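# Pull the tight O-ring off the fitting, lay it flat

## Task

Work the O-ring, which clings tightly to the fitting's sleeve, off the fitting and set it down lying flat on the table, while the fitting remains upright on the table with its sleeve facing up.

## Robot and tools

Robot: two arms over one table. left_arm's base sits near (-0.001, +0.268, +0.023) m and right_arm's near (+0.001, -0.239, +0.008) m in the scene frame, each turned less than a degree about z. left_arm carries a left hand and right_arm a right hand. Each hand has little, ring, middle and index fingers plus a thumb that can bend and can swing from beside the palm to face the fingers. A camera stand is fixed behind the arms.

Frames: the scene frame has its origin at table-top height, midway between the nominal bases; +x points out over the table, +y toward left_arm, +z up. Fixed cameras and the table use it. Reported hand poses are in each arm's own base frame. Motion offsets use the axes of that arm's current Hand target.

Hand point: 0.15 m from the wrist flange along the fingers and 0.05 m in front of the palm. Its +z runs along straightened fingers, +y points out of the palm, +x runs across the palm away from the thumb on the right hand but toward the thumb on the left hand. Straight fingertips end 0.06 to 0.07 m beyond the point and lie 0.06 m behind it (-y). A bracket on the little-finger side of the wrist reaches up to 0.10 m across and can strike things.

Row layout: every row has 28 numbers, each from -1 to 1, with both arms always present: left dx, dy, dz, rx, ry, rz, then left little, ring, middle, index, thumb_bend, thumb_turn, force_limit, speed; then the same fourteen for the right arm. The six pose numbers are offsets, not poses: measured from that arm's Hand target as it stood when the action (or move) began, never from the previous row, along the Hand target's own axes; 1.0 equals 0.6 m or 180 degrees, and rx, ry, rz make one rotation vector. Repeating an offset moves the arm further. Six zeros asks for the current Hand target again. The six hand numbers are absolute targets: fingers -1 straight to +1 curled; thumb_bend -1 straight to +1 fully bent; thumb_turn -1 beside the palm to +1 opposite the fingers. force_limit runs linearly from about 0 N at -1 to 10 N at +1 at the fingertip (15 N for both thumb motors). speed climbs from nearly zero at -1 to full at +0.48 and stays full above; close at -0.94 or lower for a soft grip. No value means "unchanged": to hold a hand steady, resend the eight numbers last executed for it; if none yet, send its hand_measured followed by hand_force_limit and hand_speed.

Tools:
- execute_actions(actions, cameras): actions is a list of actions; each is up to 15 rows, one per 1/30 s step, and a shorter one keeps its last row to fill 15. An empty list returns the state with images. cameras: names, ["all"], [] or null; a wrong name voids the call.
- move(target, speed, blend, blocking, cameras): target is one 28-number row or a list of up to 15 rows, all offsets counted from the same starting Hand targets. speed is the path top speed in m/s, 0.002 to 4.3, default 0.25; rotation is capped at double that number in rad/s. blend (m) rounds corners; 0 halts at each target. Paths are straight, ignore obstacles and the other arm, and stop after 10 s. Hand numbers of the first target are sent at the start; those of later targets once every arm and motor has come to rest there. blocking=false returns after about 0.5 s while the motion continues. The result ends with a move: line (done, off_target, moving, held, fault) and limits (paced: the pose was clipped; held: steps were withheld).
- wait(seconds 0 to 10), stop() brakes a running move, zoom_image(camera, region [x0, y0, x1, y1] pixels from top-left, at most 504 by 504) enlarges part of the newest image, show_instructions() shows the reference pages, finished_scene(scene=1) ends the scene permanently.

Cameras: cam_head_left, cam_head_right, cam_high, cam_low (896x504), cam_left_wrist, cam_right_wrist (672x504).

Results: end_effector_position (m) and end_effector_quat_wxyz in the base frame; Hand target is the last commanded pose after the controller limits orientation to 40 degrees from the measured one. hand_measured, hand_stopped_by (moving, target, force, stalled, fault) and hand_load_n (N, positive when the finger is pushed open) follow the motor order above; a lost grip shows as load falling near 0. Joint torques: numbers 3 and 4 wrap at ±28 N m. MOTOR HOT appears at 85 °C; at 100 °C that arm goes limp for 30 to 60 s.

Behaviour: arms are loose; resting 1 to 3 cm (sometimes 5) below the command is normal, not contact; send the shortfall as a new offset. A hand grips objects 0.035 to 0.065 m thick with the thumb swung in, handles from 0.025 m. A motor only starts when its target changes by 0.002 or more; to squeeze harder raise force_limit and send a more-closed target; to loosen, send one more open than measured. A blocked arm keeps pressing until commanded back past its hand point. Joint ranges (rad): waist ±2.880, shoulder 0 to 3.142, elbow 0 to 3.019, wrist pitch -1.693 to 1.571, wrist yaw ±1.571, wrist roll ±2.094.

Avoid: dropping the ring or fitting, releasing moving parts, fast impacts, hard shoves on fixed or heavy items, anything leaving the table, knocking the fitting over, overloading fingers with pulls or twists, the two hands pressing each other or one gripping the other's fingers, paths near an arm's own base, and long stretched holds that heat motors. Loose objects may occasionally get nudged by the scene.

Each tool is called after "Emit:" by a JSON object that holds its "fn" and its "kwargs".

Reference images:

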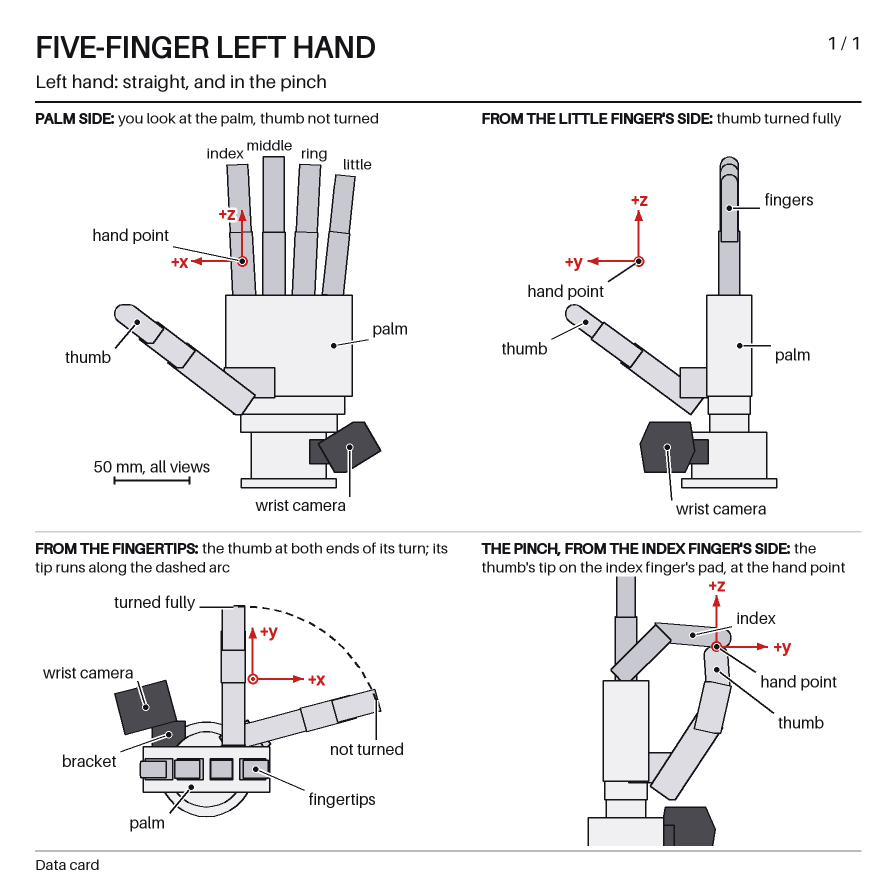

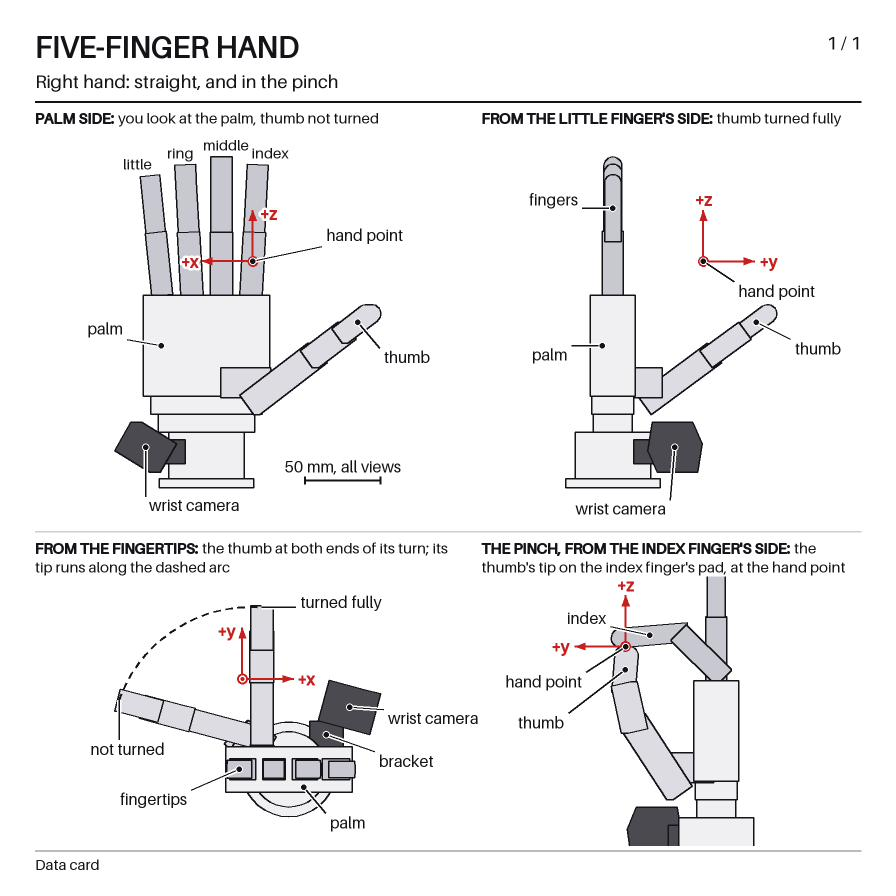

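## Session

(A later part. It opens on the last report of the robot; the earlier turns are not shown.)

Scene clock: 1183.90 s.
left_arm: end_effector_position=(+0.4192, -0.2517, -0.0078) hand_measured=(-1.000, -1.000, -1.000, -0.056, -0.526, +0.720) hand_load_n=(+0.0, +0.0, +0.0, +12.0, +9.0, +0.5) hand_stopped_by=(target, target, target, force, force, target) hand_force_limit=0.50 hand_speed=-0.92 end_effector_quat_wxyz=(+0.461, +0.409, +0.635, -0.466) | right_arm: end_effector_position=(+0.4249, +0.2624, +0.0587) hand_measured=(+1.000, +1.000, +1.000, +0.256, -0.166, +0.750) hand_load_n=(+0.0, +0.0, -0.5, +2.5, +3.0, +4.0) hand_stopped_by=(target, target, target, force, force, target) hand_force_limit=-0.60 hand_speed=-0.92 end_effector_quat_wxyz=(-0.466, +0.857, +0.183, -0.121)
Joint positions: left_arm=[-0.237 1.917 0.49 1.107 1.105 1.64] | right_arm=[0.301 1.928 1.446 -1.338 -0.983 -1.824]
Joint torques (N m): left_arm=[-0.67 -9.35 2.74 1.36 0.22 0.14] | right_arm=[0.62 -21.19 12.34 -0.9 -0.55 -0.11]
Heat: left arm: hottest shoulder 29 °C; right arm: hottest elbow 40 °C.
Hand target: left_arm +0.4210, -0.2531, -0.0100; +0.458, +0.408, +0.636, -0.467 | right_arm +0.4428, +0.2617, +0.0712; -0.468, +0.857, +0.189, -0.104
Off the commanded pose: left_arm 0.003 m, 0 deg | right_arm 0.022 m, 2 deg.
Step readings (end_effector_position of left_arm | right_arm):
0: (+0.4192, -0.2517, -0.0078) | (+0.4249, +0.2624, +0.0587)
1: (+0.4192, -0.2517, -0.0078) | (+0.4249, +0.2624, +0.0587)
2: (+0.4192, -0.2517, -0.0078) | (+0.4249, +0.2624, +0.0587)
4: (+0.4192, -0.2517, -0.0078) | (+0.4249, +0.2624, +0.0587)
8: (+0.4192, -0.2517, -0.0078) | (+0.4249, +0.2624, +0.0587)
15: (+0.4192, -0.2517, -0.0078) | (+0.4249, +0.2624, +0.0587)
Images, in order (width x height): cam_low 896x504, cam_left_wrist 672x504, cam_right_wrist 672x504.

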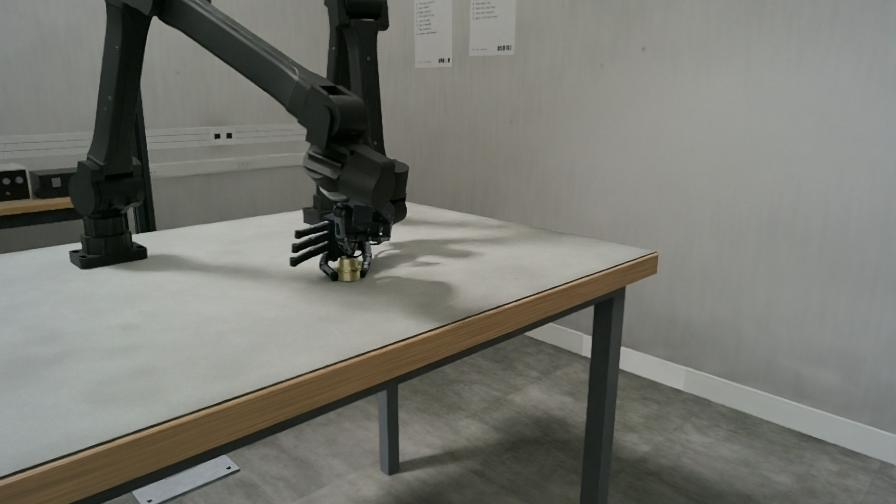

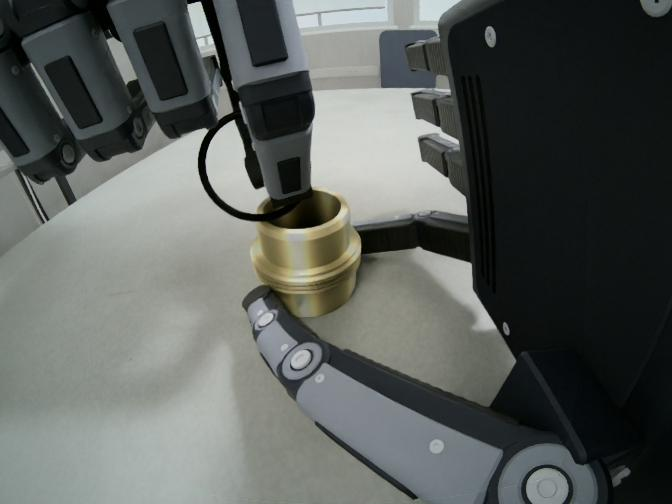

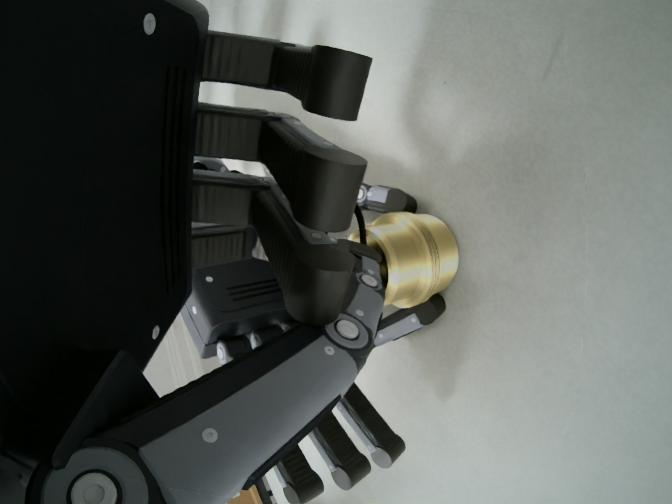

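Emit:
{"fn": "execute_actions", "kwargs": {"actions": [[[0,0,0,0,0,0,-1,-1,-1,0.21,-0.21,0.72,0.5,-0.92,0,0,0,0,0,0,1,1,1,0.37,-0.05,0.75,-0.1,-0.92]]], "cameras": ["cam_left_wrist","cam_right_wrist"]}}

Emit:
{"fn": "zoom_image", "kwargs": {"camera": "cam_left_wrist", "region": [195, 110, 335, 250]}}

Scene clock: 1186.20 s.
left_arm: end_effector_position=(+0.4192, -0.2517, -0.0078) hand_measured=(-1.000, -1.000, -1.000, -0.056, -0.526, +0.720) hand_load_n=(+0.0, +0.0, +0.0, +11.5, +9.0, +0.5) hand_stopped_by=(target, target, target, force, force, target) hand_force_limit=0.50 hand_speed=-0.92 end_effector_quat_wxyz=(+0.461, +0.409, +0.635, -0.466) | right_arm: end_effector_position=(+0.4249, +0.2624, +0.0587) hand_measured=(+1.000, +1.000, +1.000, +0.260, -0.152, +0.750) hand_load_n=(+0.0, +0.0, -0.5, +5.0, +7.0, +4.0) hand_stopped_by=(target, target, target, force, force, target) hand_force_limit=-0.10 hand_speed=-0.92 end_effector_quat_wxyz=(-0.466, +0.857, +0.183, -0.121)
Joint positions: left_arm=[-0.237 1.917 0.49 1.107 1.105 1.64] | right_arm=[0.301 1.928 1.446 -1.338 -0.983 -1.824]
Joint torques (N m): left_arm=[-0.62 -9.35 2.76 1.37 0.22 0.13] | right_arm=[0.62 -21.13 12.34 -0.87 -0.54 -0.11]
Heat: left arm: hottest shoulder 29 °C; right arm: hottest elbow 40 °C.
Hand target: left_arm +0.4210, -0.2531, -0.0100; +0.458, +0.408, +0.636, -0.467 | right_arm +0.4428, +0.2617, +0.0712; -0.468, +0.857, +0.189, -0.104
Off the commanded pose: left_arm 0.003 m, 0 deg | right_arm 0.022 m, 2 deg.
Step readings (end_effector_position of left_arm | right_arm):
0: (+0.4192, -0.2517, -0.0078) | (+0.4249, +0.2624, +0.0587)
1: (+0.4192, -0.2517, -0.0078) | (+0.4249, +0.2624, +0.0587)
2: (+0.4192, -0.2517, -0.0078) | (+0.4249, +0.2624, +0.0587)
4: (+0.4192, -0.2517, -0.0078) | (+0.4249, +0.2624, +0.0587)
8: (+0.4192, -0.2517, -0.0078) | (+0.4249, +0.2624, +0.0587)
15: (+0.4192, -0.2517, -0.0078) | (+0.4249, +0.2624, +0.0587)
Images, in order (width x height): cam_left_wrist 672x504, cam_right_wrist 672x504.

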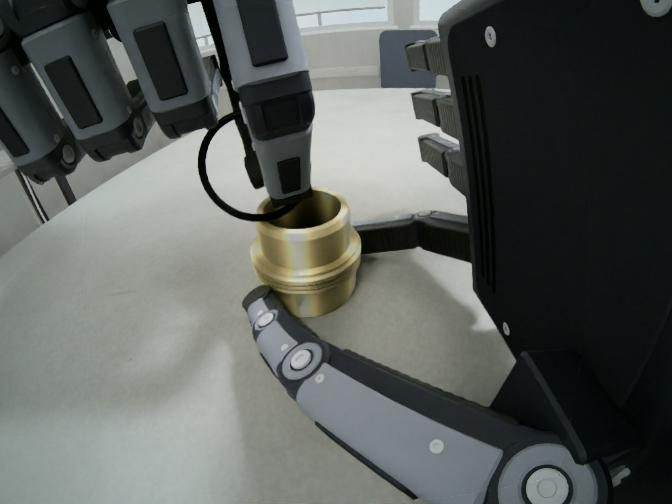

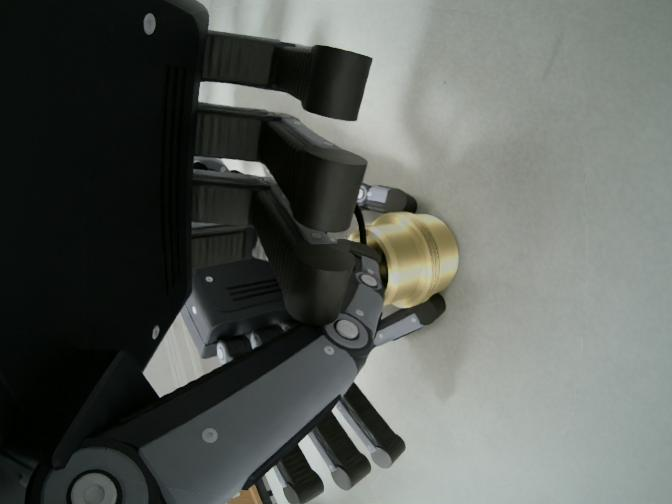

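Scaled by 3.600 from the camera's 672x504 image, which has a finer 960x720 frame.

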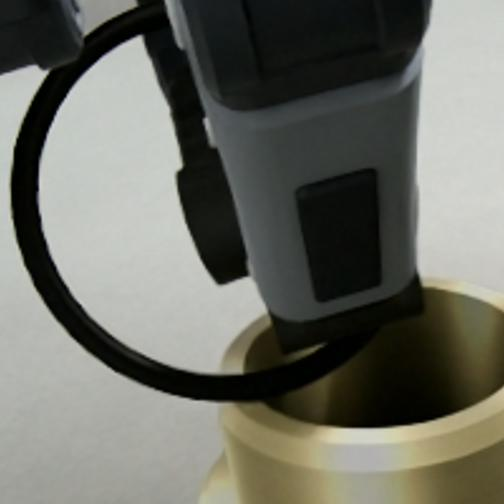

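Emit:
{"fn": "move", "kwargs": {"target": [0,0,0,0,0,0,-1,-1,-1,0.21,-0.21,0.72,0.5,-0.92,0.0113,-0.0177,-0.0177,0,0,0,1,1,1,0.37,-0.05,0.75,-0.1,-0.92], "speed": 0.03, "cameras": ["cam_low","cam_left_wrist","cam_right_wrist"]}}

Scene clock: 1194.57 s.
left_arm: end_effector_position=(+0.4192, -0.2517, -0.0078) hand_measured=(-1.000, -1.000, -1.000, -0.056, -0.526, +0.720) hand_load_n=(+0.0, +0.0, +0.0, +12.0, +9.0, +0.0) hand_stopped_by=(target, target, target, force, force, target) hand_force_limit=0.50 hand_speed=-0.92 end_effector_quat_wxyz=(+0.461, +0.409, +0.635, -0.466) | right_arm: end_effector_position=(+0.4311, +0.2643, +0.0743) hand_measured=(+1.000, +1.000, +1.000, +0.260, -0.152, +0.750) hand_load_n=(+0.0, +0.0, -1.0, +5.0, +7.0, +3.5) hand_stopped_by=(target, target, target, force, force, target) hand_force_limit=-0.10 hand_speed=-0.92 end_effector_quat_wxyz=(-0.465, +0.857, +0.182, -0.123)
Joint positions: left_arm=[-0.237 1.917 0.49 1.107 1.105 1.64] | right_arm=[0.301 1.928 1.49 -1.387 -0.983 -1.824]
Joint torques (N m): left_arm=[-0.67 -9.41 2.76 1.39 0.22 0.13] | right_arm=[0.32 -21.25 12.64 -0.88 -0.53 -0.17]
Heat: left arm: hottest shoulder 29 °C; right arm: hottest elbow 41 °C.
Hand target: left_arm +0.4210, -0.2531, -0.0100; +0.458, +0.408, +0.636, -0.467 | right_arm +0.4503, +0.2617, +0.0859; -0.468, +0.857, +0.189, -0.104
Off the commanded pose: left_arm 0.003 m, 0 deg | right_arm 0.023 m, 2 deg.
move: off_target (right_arm)
Images, in order (width x height): cam_low 896x504, cam_left_wrist 672x504, cam_right_wrist 672x504.

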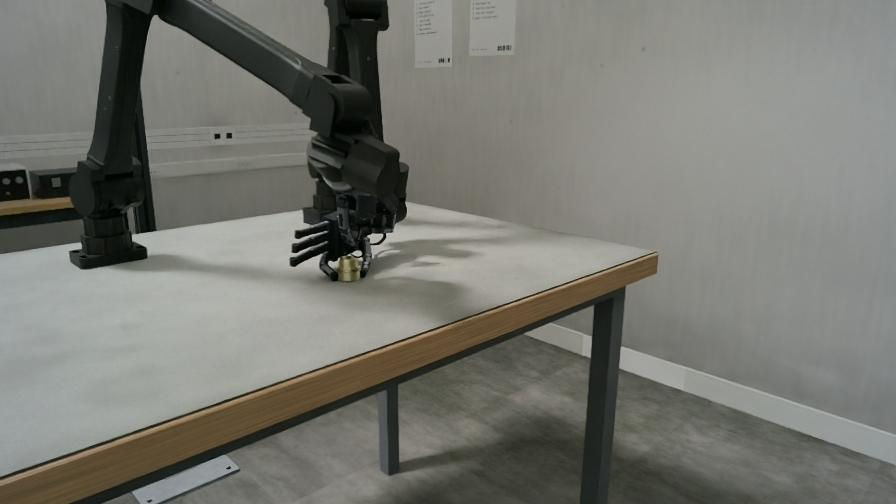

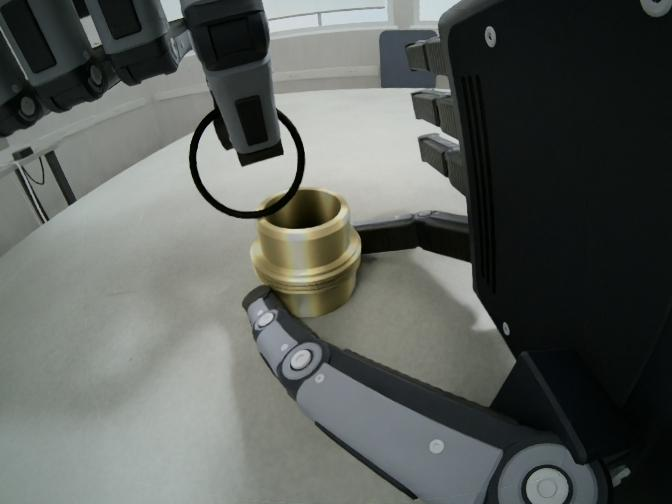

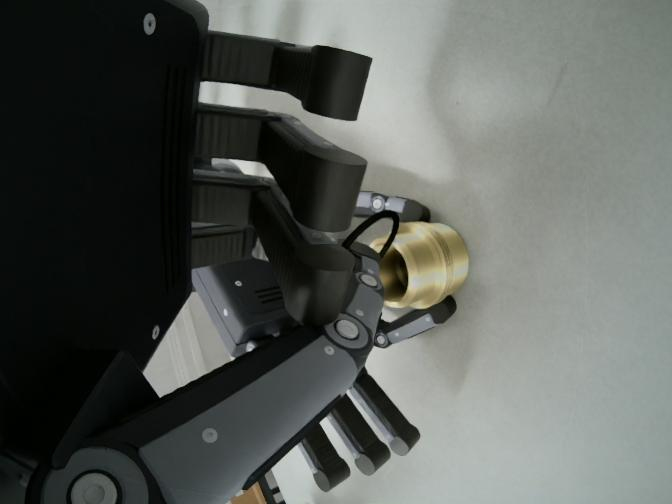

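Emit:
{"fn": "move", "kwargs": {"target": [0,0,0,0,0,0,-1,-1,-1,0.21,-0.21,0.72,0.5,-0.92,0.0151,-0.0242,-0.0239,0,0,0,1,1,1,0.37,-0.05,0.75,-0.1,-0.92], "speed": 0.04, "cameras": ["cam_left_wrist","cam_right_wrist"]}}

Scene clock: 1197.33 s.
left_arm: end_effector_position=(+0.4192, -0.2517, -0.0078) hand_measured=(-1.000, -1.000, -1.000, -0.056, -0.526, +0.720) hand_load_n=(+0.0, +0.0, +0.0, +11.5, +9.0, +0.0) hand_stopped_by=(target, target, target, force, force, target) hand_force_limit=0.50 hand_speed=-0.92 end_effector_quat_wxyz=(+0.461, +0.409, +0.635, -0.466) | right_arm: end_effector_position=(+0.4403, +0.2661, +0.0962) hand_measured=(+1.000, +1.000, +1.000, +0.260, -0.152, +0.750) hand_load_n=(+0.0, +0.0, -1.0, +5.0, +7.0, +4.0) hand_stopped_by=(target, target, target, force, force, target) hand_force_limit=-0.10 hand_speed=-0.92 end_effector_quat_wxyz=(-0.465, +0.857, +0.183, -0.122)
Joint positions: left_arm=[-0.237 1.917 0.49 1.107 1.105 1.64] | right_arm=[0.299 1.928 1.553 -1.453 -0.982 -1.83]
Joint torques (N m): left_arm=[-0.62 -9.29 2.76 1.37 0.21 0.14] | right_arm=[0.03 -20.89 13 -0.88 -0.53 -0.19]
Heat: left arm: hottest shoulder 29 °C; right arm: hottest elbow 41 °C.
Hand target: left_arm +0.4210, -0.2531, -0.0100; +0.458, +0.408, +0.636, -0.467 | right_arm +0.4603, +0.2617, +0.1058; -0.468, +0.857, +0.189, -0.104
Off the commanded pose: left_arm 0.003 m, 0 deg | right_arm 0.023 m, 2 deg.
move: off_target (right_arm)
Images, in order (width x height): cam_left_wrist 672x504, cam_right_wrist 672x504.

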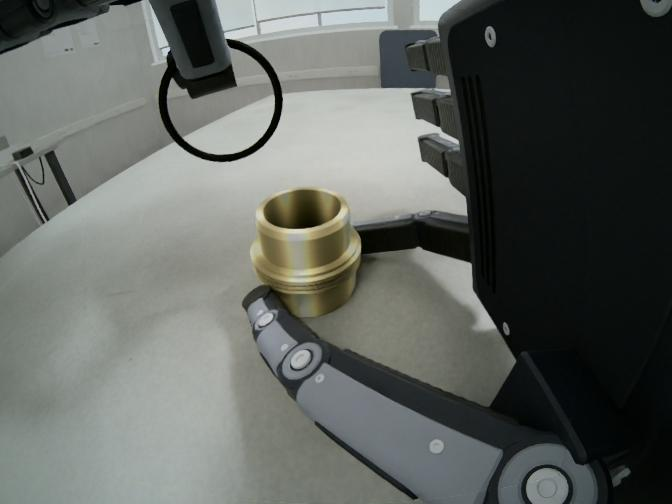

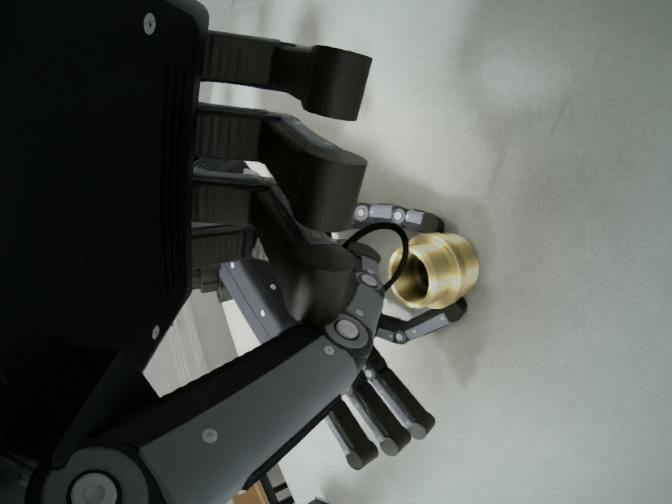

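Emit:
{"fn": "zoom_image", "kwargs": {"camera": "cam_left_wrist", "region": [120, 0, 320, 170]}}

Emit:
{"fn": "zoom_image", "kwargs": {"camera": "cam_right_wrist", "region": [300, 180, 480, 350]}}

Scaled by 2.520 from the camera's 672x504 image, which has a finer 960x720 frame.

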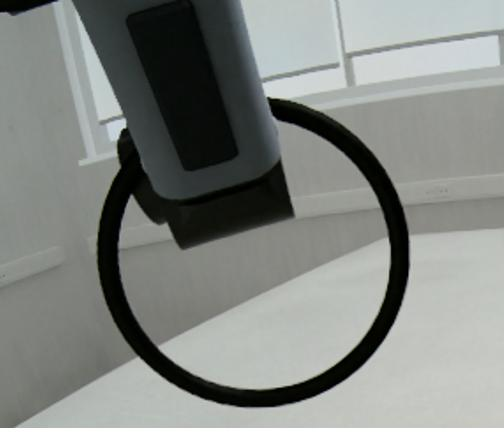

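Scaled by 2.800 from the camera's 672x504 image, which has a finer 960x720 frame.

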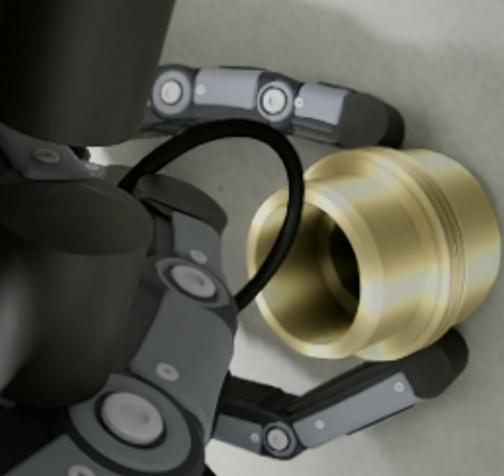

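Emit:
{"fn": "move", "kwargs": {"target": [0,0,0,0,0,0,-1,-1,-1,0.21,-0.21,0.72,0.5,-0.92,-0.0704,0.0816,-0.1269,0,0,0,1,1,1,0.37,-0.05,0.75,-0.1,-0.92], "speed": 0.06, "cameras": ["all"]}}

Scene clock: 1226.03 s.
left_arm: end_effector_position=(+0.4192, -0.2517, -0.0078) hand_measured=(-1.000, -1.000, -1.000, -0.056, -0.526, +0.720) hand_load_n=(+0.0, +0.0, +0.0, +12.0, +9.0, +0.5) hand_stopped_by=(target, target, target, force, force, target) hand_force_limit=0.50 hand_speed=-0.92 end_effector_quat_wxyz=(+0.461, +0.409, +0.635, -0.466) | right_arm: end_effector_position=(+0.4564, +0.1655, +0.0970) hand_measured=(+1.000, +1.000, +1.000, +0.260, -0.152, +0.750) hand_load_n=(+0.5, +0.0, -1.0, +5.0, +7.0, +4.0) hand_stopped_by=(target, target, target, force, force, target) hand_force_limit=-0.10 hand_speed=-0.92 end_effector_quat_wxyz=(-0.458, +0.866, +0.171, -0.107)
Joint positions: left_arm=[-0.237 1.917 0.49 1.107 1.105 1.64] | right_arm=[0.115 1.928 1.553 -1.622 -0.913 -2.057]
Joint torques (N m): left_arm=[-0.67 -9.41 2.78 1.36 0.22 0.13] | right_arm=[0.38 -22.36 9.39 -1.32 -0.48 -0.2]
Heat: left arm: hottest shoulder 29 °C; right arm: hottest elbow 43 °C.
Hand target: left_arm +0.4210, -0.2531, -0.0100; +0.458, +0.408, +0.636, -0.467 | right_arm +0.4601, +0.1618, +0.1059; -0.468, +0.857, +0.189, -0.104
Off the commanded pose: left_arm 0.003 m, 0 deg | right_arm 0.010 m, 3 deg.
joint sent to its limit (right arm) — joint 6 (wrist roll), lower limit. The joint targets are off in position, not in orientation.
move: off_target (right_arm)

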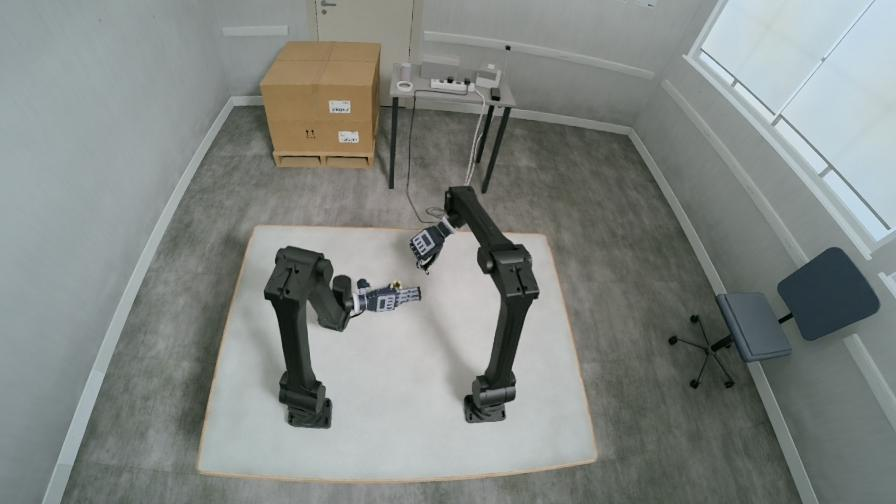

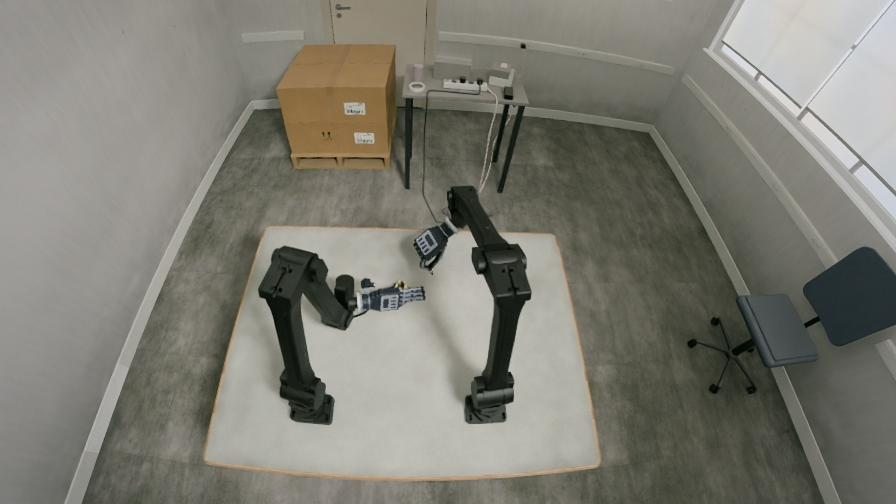

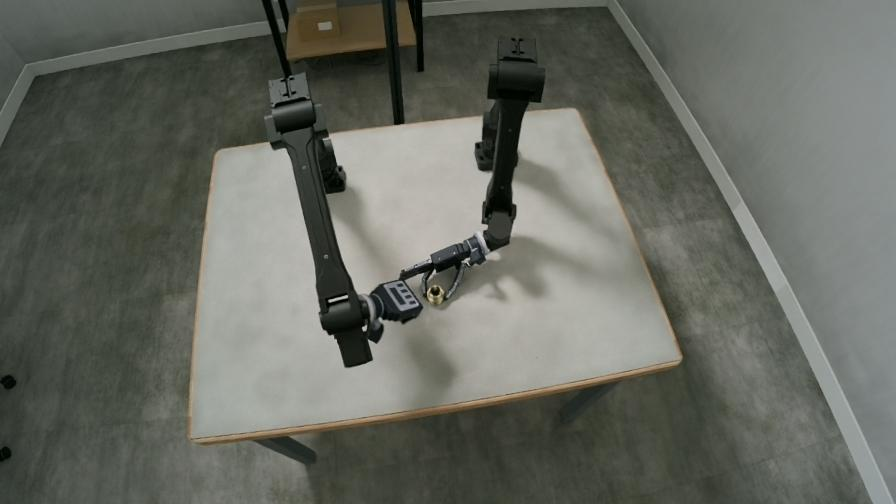

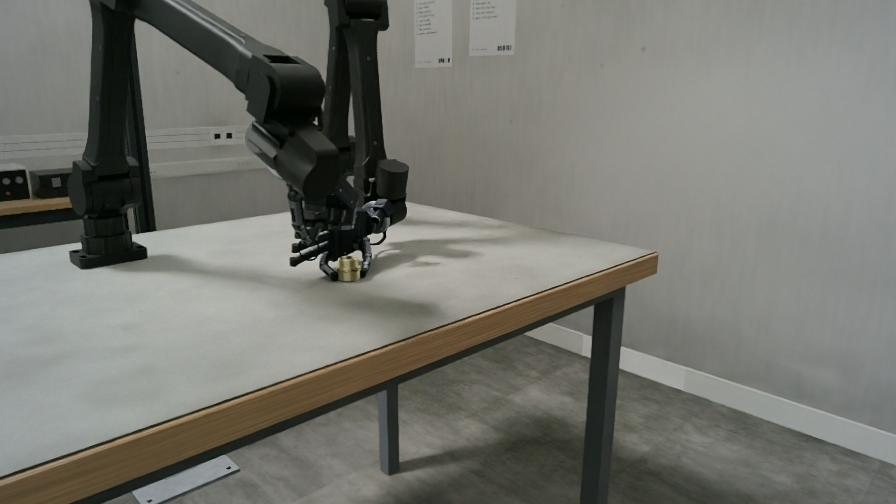

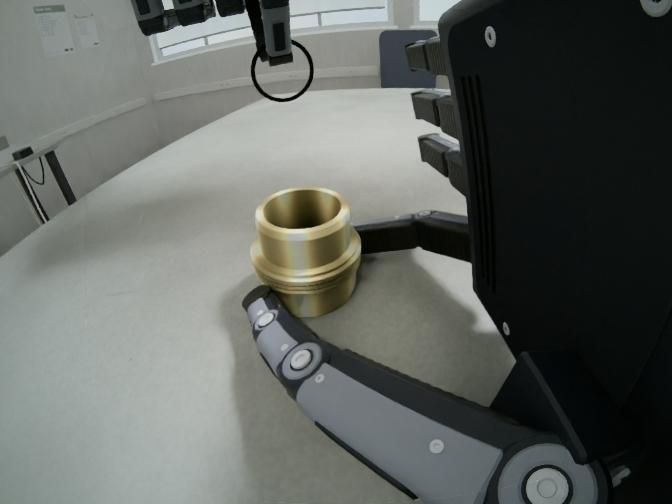

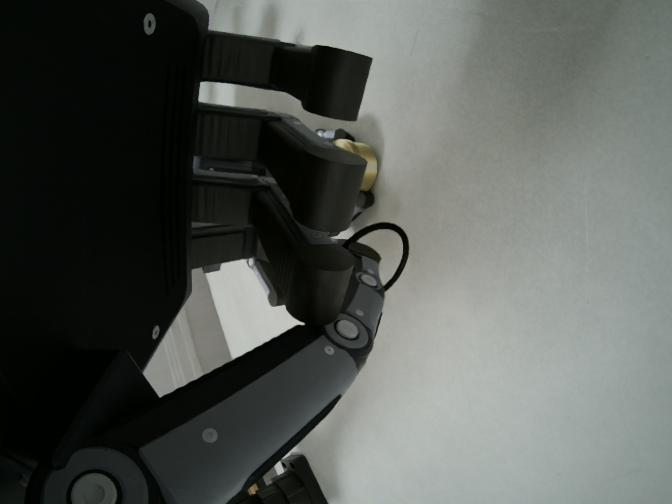

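Emit:
{"fn": "zoom_image", "kwargs": {"camera": "cam_left_wrist", "region": [230, 0, 340, 110]}}

Emit:
{"fn": "zoom_image", "kwargs": {"camera": "cam_high", "region": [350, 240, 480, 340]}}

Emit:
{"fn": "zoom_image", "kwargs": {"camera": "cam_low", "region": [270, 200, 410, 300]}}

Scaled by 4.582 from the camera's 672x504 image, which has a finer 960x720 frame.

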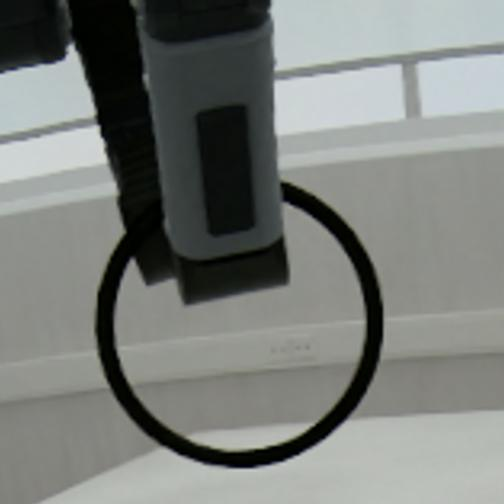

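Scaled by 3.877.

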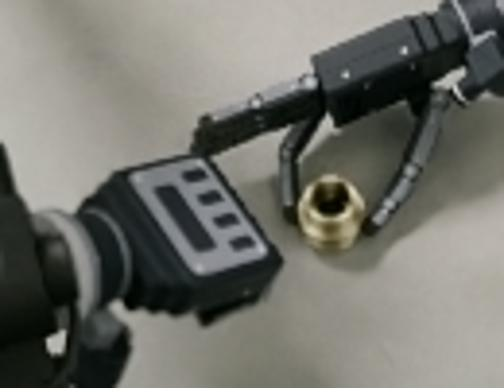

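Scaled by 3.600.

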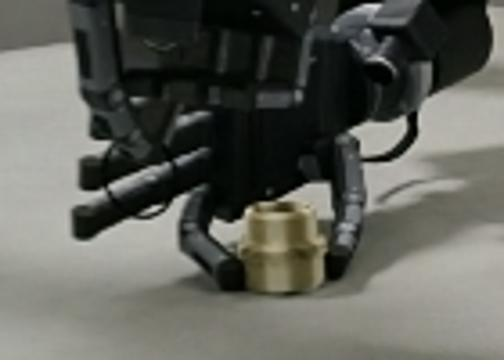

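Emit:
{"fn": "move", "kwargs": {"target": [0,0,0,0,0,0,-1,-1,-1,0.21,-0.21,0.72,0.5,-0.92,0,0,0,-0.083,0.047,0.030,1,1,1,0.37,-0.05,0.75,-0.1,-0.92], "speed": 0.1, "cameras": ["cam_left_wrist","cam_low"]}}

Scene clock: 1239.77 s.
left_arm: end_effector_position=(+0.4192, -0.2517, -0.0078) hand_measured=(-1.000, -1.000, -1.000, -0.056, -0.526, +0.720) hand_load_n=(+0.0, +0.0, +0.5, +12.0, +9.0, +0.5) hand_stopped_by=(target, target, target, force, force, target) hand_force_limit=0.50 hand_speed=-0.92 end_effector_quat_wxyz=(+0.461, +0.409, +0.635, -0.466) | right_arm: end_effector_position=(+0.4587, +0.1563, +0.0996) hand_measured=(+1.000, +1.000, +1.000, +0.260, -0.152, +0.750) hand_load_n=(+0.0, +0.0, -1.0, +5.0, +7.0, +4.0) hand_stopped_by=(target, target, target, force, force, target) hand_force_limit=-0.10 hand_speed=-0.92 end_effector_quat_wxyz=(-0.360, +0.923, +0.126, -0.045)
Joint positions: left_arm=[-0.237 1.917 0.49 1.107 1.105 1.64] | right_arm=[0.157 1.773 1.424 -1.316 -0.738 -1.721]
Joint torques (N m): left_arm=[-0.56 -9.35 2.76 1.39 0.22 0.14] | right_arm=[2.49 -21.07 8.95 0.4 -0.42 0.09]
Heat: left arm: hottest shoulder 29 °C; right arm: hottest elbow 42 °C.
Hand target: left_arm +0.4210, -0.2531, -0.0100; +0.458, +0.408, +0.636, -0.467 | right_arm +0.4601, +0.1618, +0.1059; -0.360, +0.924, +0.126, -0.037
Off the commanded pose: left_arm 0.003 m, 0 deg | right_arm 0.008 m, 1 deg.
move: done
Images, in order (width x height): cam_low 896x504, cam_left_wrist 672x504.

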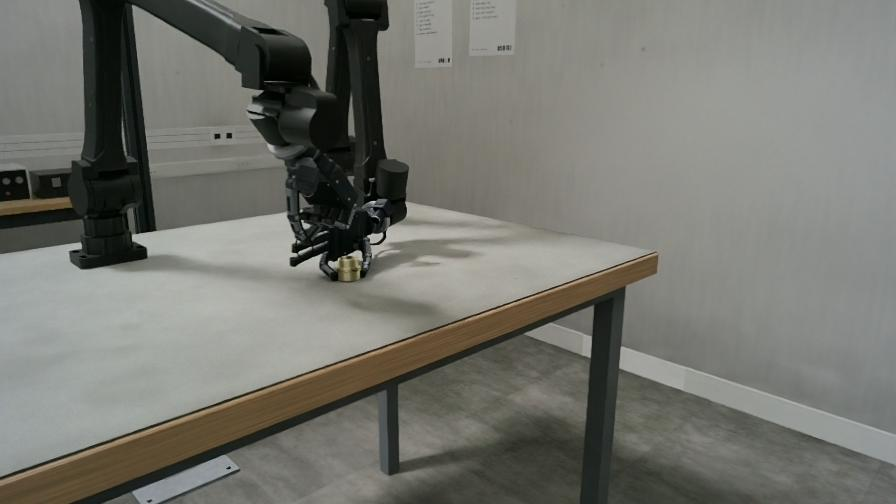

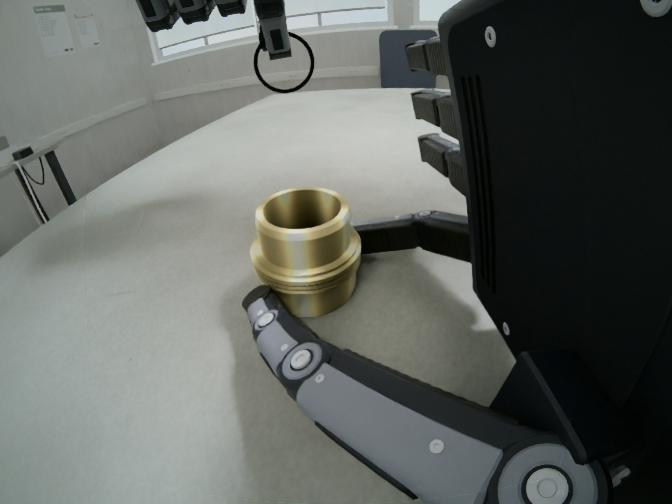

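Emit:
{"fn": "move", "kwargs": {"target": [0,0,0,0,0,0,-1,-1,-1,0.21,-0.21,0.72,0.5,-0.92,0,0,0,-0.111,0,0,1,1,1,0.37,-0.05,0.75,-0.1,-0.92], "speed": 0.1, "cameras": ["cam_left_wrist","cam_low","cam_right_wrist"]}}

Emit:
{"fn": "zoom_image", "kwargs": {"camera": "cam_left_wrist", "region": [220, 0, 350, 110]}}

Emit:
{"fn": "zoom_image", "kwargs": {"camera": "cam_right_wrist", "region": [300, 180, 480, 350]}}

Emit:
{"fn": "zoom_image", "kwargs": {"camera": "cam_low", "region": [280, 180, 380, 260]}}

Scene clock: 1248.00 s.
left_arm: end_effector_position=(+0.4192, -0.2517, -0.0078) hand_measured=(-1.000, -1.000, -1.000, -0.056, -0.526, +0.720) hand_load_n=(+0.0, +0.0, +0.0, +12.0, +9.0, +0.5) hand_stopped_by=(target, target, target, force, force, target) hand_force_limit=0.50 hand_speed=-0.92 end_effector_quat_wxyz=(+0.461, +0.409, +0.635, -0.466) | right_arm: end_effector_position=(+0.4574, +0.1556, +0.0982) hand_measured=(+1.000, +1.000, +1.000, +0.260, -0.152, +0.750) hand_load_n=(+0.0, +0.0, -1.0, +5.0, +7.0, +4.0) hand_stopped_by=(target, target, target, force, force, target) hand_force_limit=-0.10 hand_speed=-0.92 end_effector_quat_wxyz=(-0.191, +0.972, +0.133, -0.028)
Joint positions: left_arm=[-0.237 1.917 0.49 1.107 1.105 1.64] | right_arm=[0.29 1.735 1.42 -1.252 -0.39 -1.551]
Joint torques (N m): left_arm=[-0.67 -9.35 2.74 1.39 0.22 0.15] | right_arm=[2.43 -20.54 9.42 0.59 -0.19 0.09]
Heat: left arm: hottest shoulder 29 °C; right arm: hottest elbow 42 °C.
Hand target: left_arm +0.4210, -0.2531, -0.0100; +0.458, +0.408, +0.636, -0.467 | right_arm +0.4601, +0.1618, +0.1059; -0.194, +0.972, +0.130, -0.014
Off the commanded pose: left_arm 0.003 m, 0 deg | right_arm 0.010 m, 2 deg.
move: done
Images, in order (width x height): cam_low 896x504, cam_left_wrist 672x504, cam_right_wrist 672x504.

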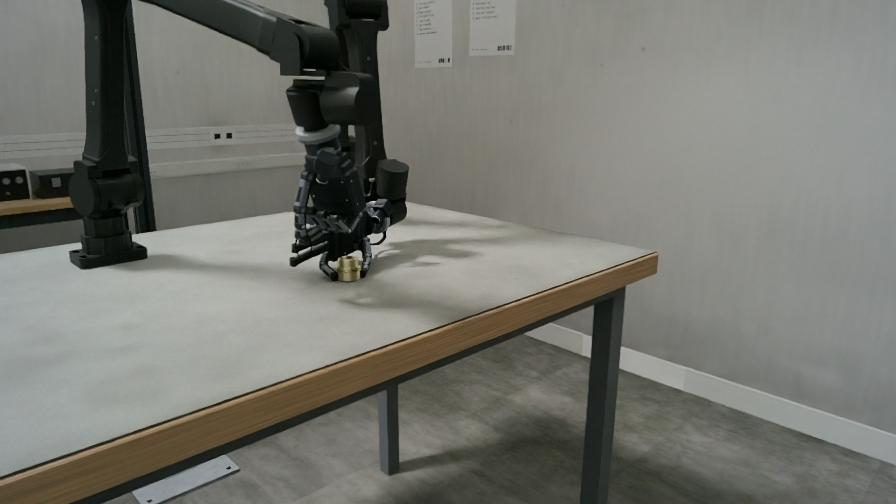

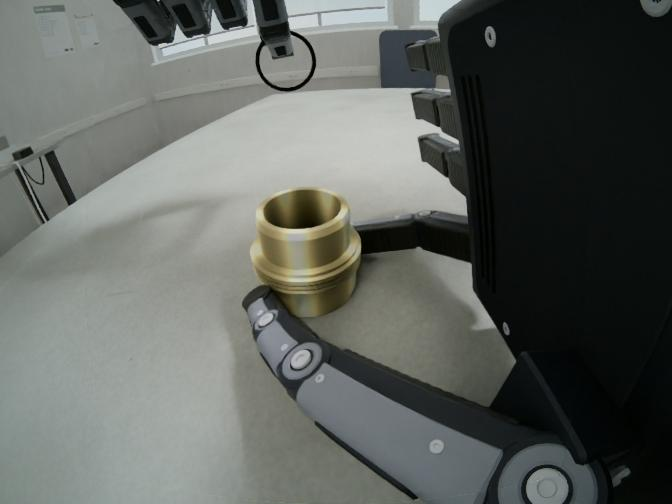

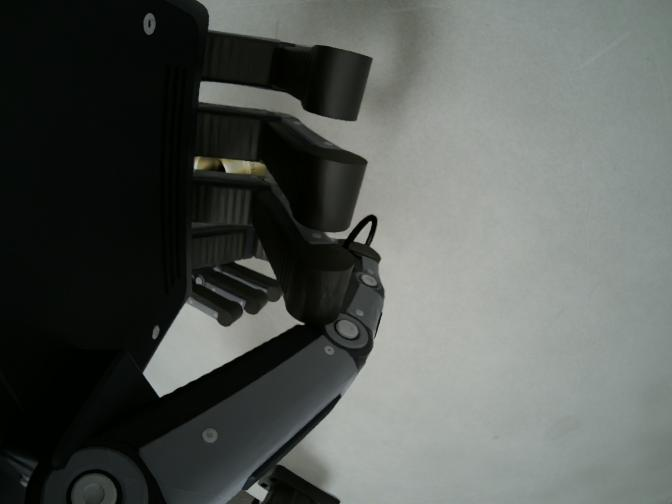

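Scaled by 3.877 from the camera's 672x504 image, which has a finer 960x720 frame.

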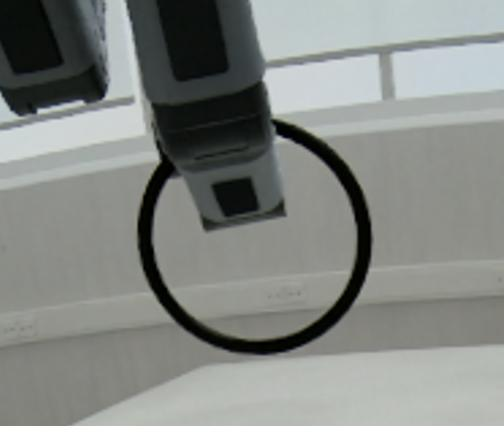

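Scaled by 2.800 from the camera's 672x504 image, which has a finer 960x720 frame.

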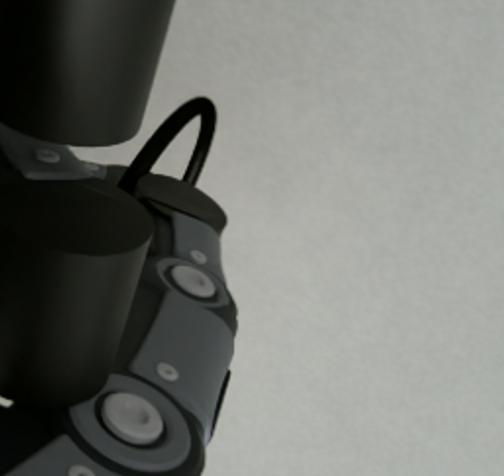

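Scaled by 5.040.

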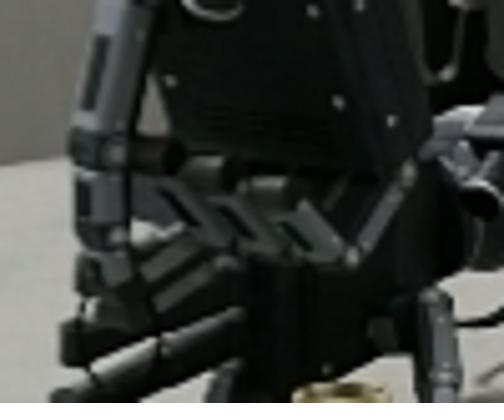

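Emit:
{"fn": "move", "kwargs": {"target": [0,0,0,0,0,0,-1,-1,-1,0.21,-0.21,0.72,0.5,-0.92,0,0,0,0.15,0,0,1,1,1,0.37,-0.05,0.75,-0.1,-0.92], "speed": 0.12, "cameras": ["cam_left_wrist","cam_low","cam_right_wrist"]}}

Emit:
{"fn": "zoom_image", "kwargs": {"camera": "cam_low", "region": [280, 190, 380, 290]}}

Emit:
{"fn": "zoom_image", "kwargs": {"camera": "cam_right_wrist", "region": [300, 180, 480, 350]}}

Scene clock: 1264.20 s.
left_arm: end_effector_position=(+0.4192, -0.2517, -0.0078) hand_measured=(-1.000, -1.000, -1.000, -0.056, -0.526, +0.720) hand_load_n=(+0.0, +0.0, -0.5, +11.5, +9.0, +0.5) hand_stopped_by=(target, target, target, force, force, target) hand_force_limit=0.50 hand_speed=-0.92 end_effector_quat_wxyz=(+0.461, +0.409, +0.635, -0.466) | right_arm: end_effector_position=(+0.4551, +0.1642, +0.1086) hand_measured=(+1.000, +1.000, +1.000, +0.260, -0.152, +0.750) hand_load_n=(+0.0, +0.0, -0.5, +5.0, +7.0, +4.0) hand_stopped_by=(target, target, target, force, force, target) hand_force_limit=-0.10 hand_speed=-0.92 end_effector_quat_wxyz=(-0.411, +0.902, +0.121, -0.045)
Joint positions: left_arm=[-0.237 1.917 0.49 1.107 1.105 1.64] | right_arm=[0.134 1.773 1.42 -1.341 -0.847 -1.759]
Joint torques (N m): left_arm=[-0.62 -9.35 2.76 1.37 0.22 0.14] | right_arm=[0.15 -18.2 9.98 -0.64 -0.83 -0.19]
Heat: left arm: hottest shoulder 29 °C; right arm: hottest elbow 41 °C.
Hand target: left_arm +0.4210, -0.2531, -0.0100; +0.458, +0.408, +0.636, -0.467 | right_arm +0.4601, +0.1618, +0.1059; -0.416, +0.900, +0.123, -0.044
Off the commanded pose: left_arm 0.003 m, 0 deg | right_arm 0.006 m, 1 deg.
move: done
Images, in order (width x height): cam_low 896x504, cam_left_wrist 672x504, cam_right_wrist 672x504.

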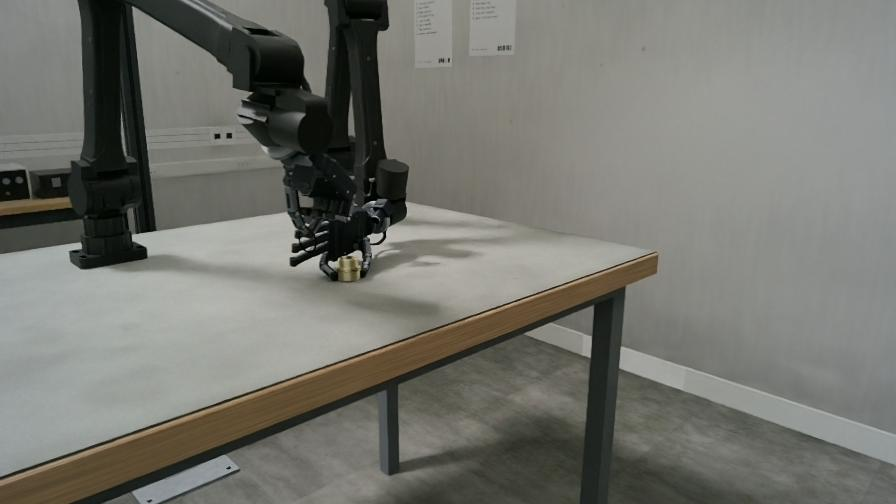

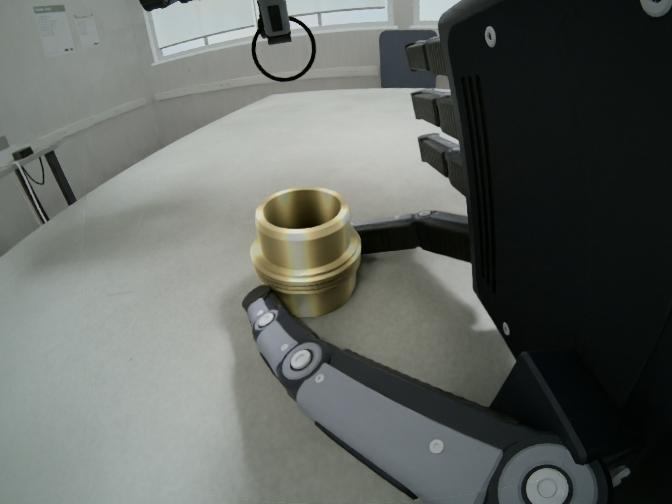

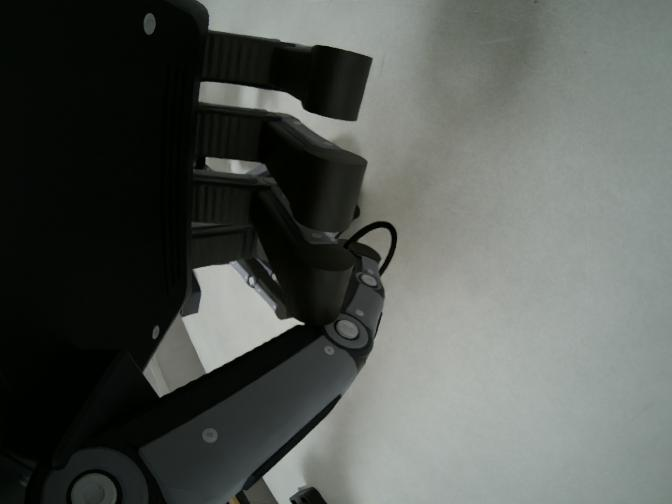

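Scaled by 5.040.

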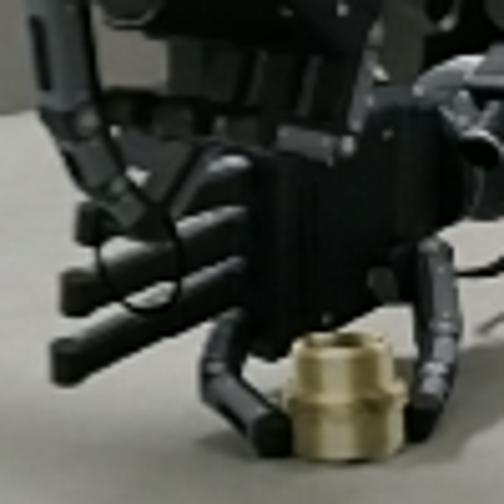

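Scaled by 2.800 from the camera's 672x504 image, which has a finer 960x720 frame.

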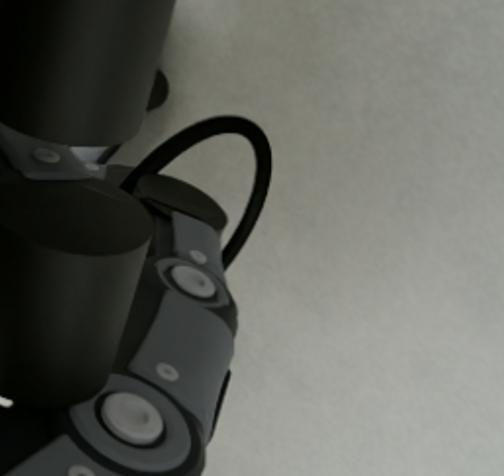

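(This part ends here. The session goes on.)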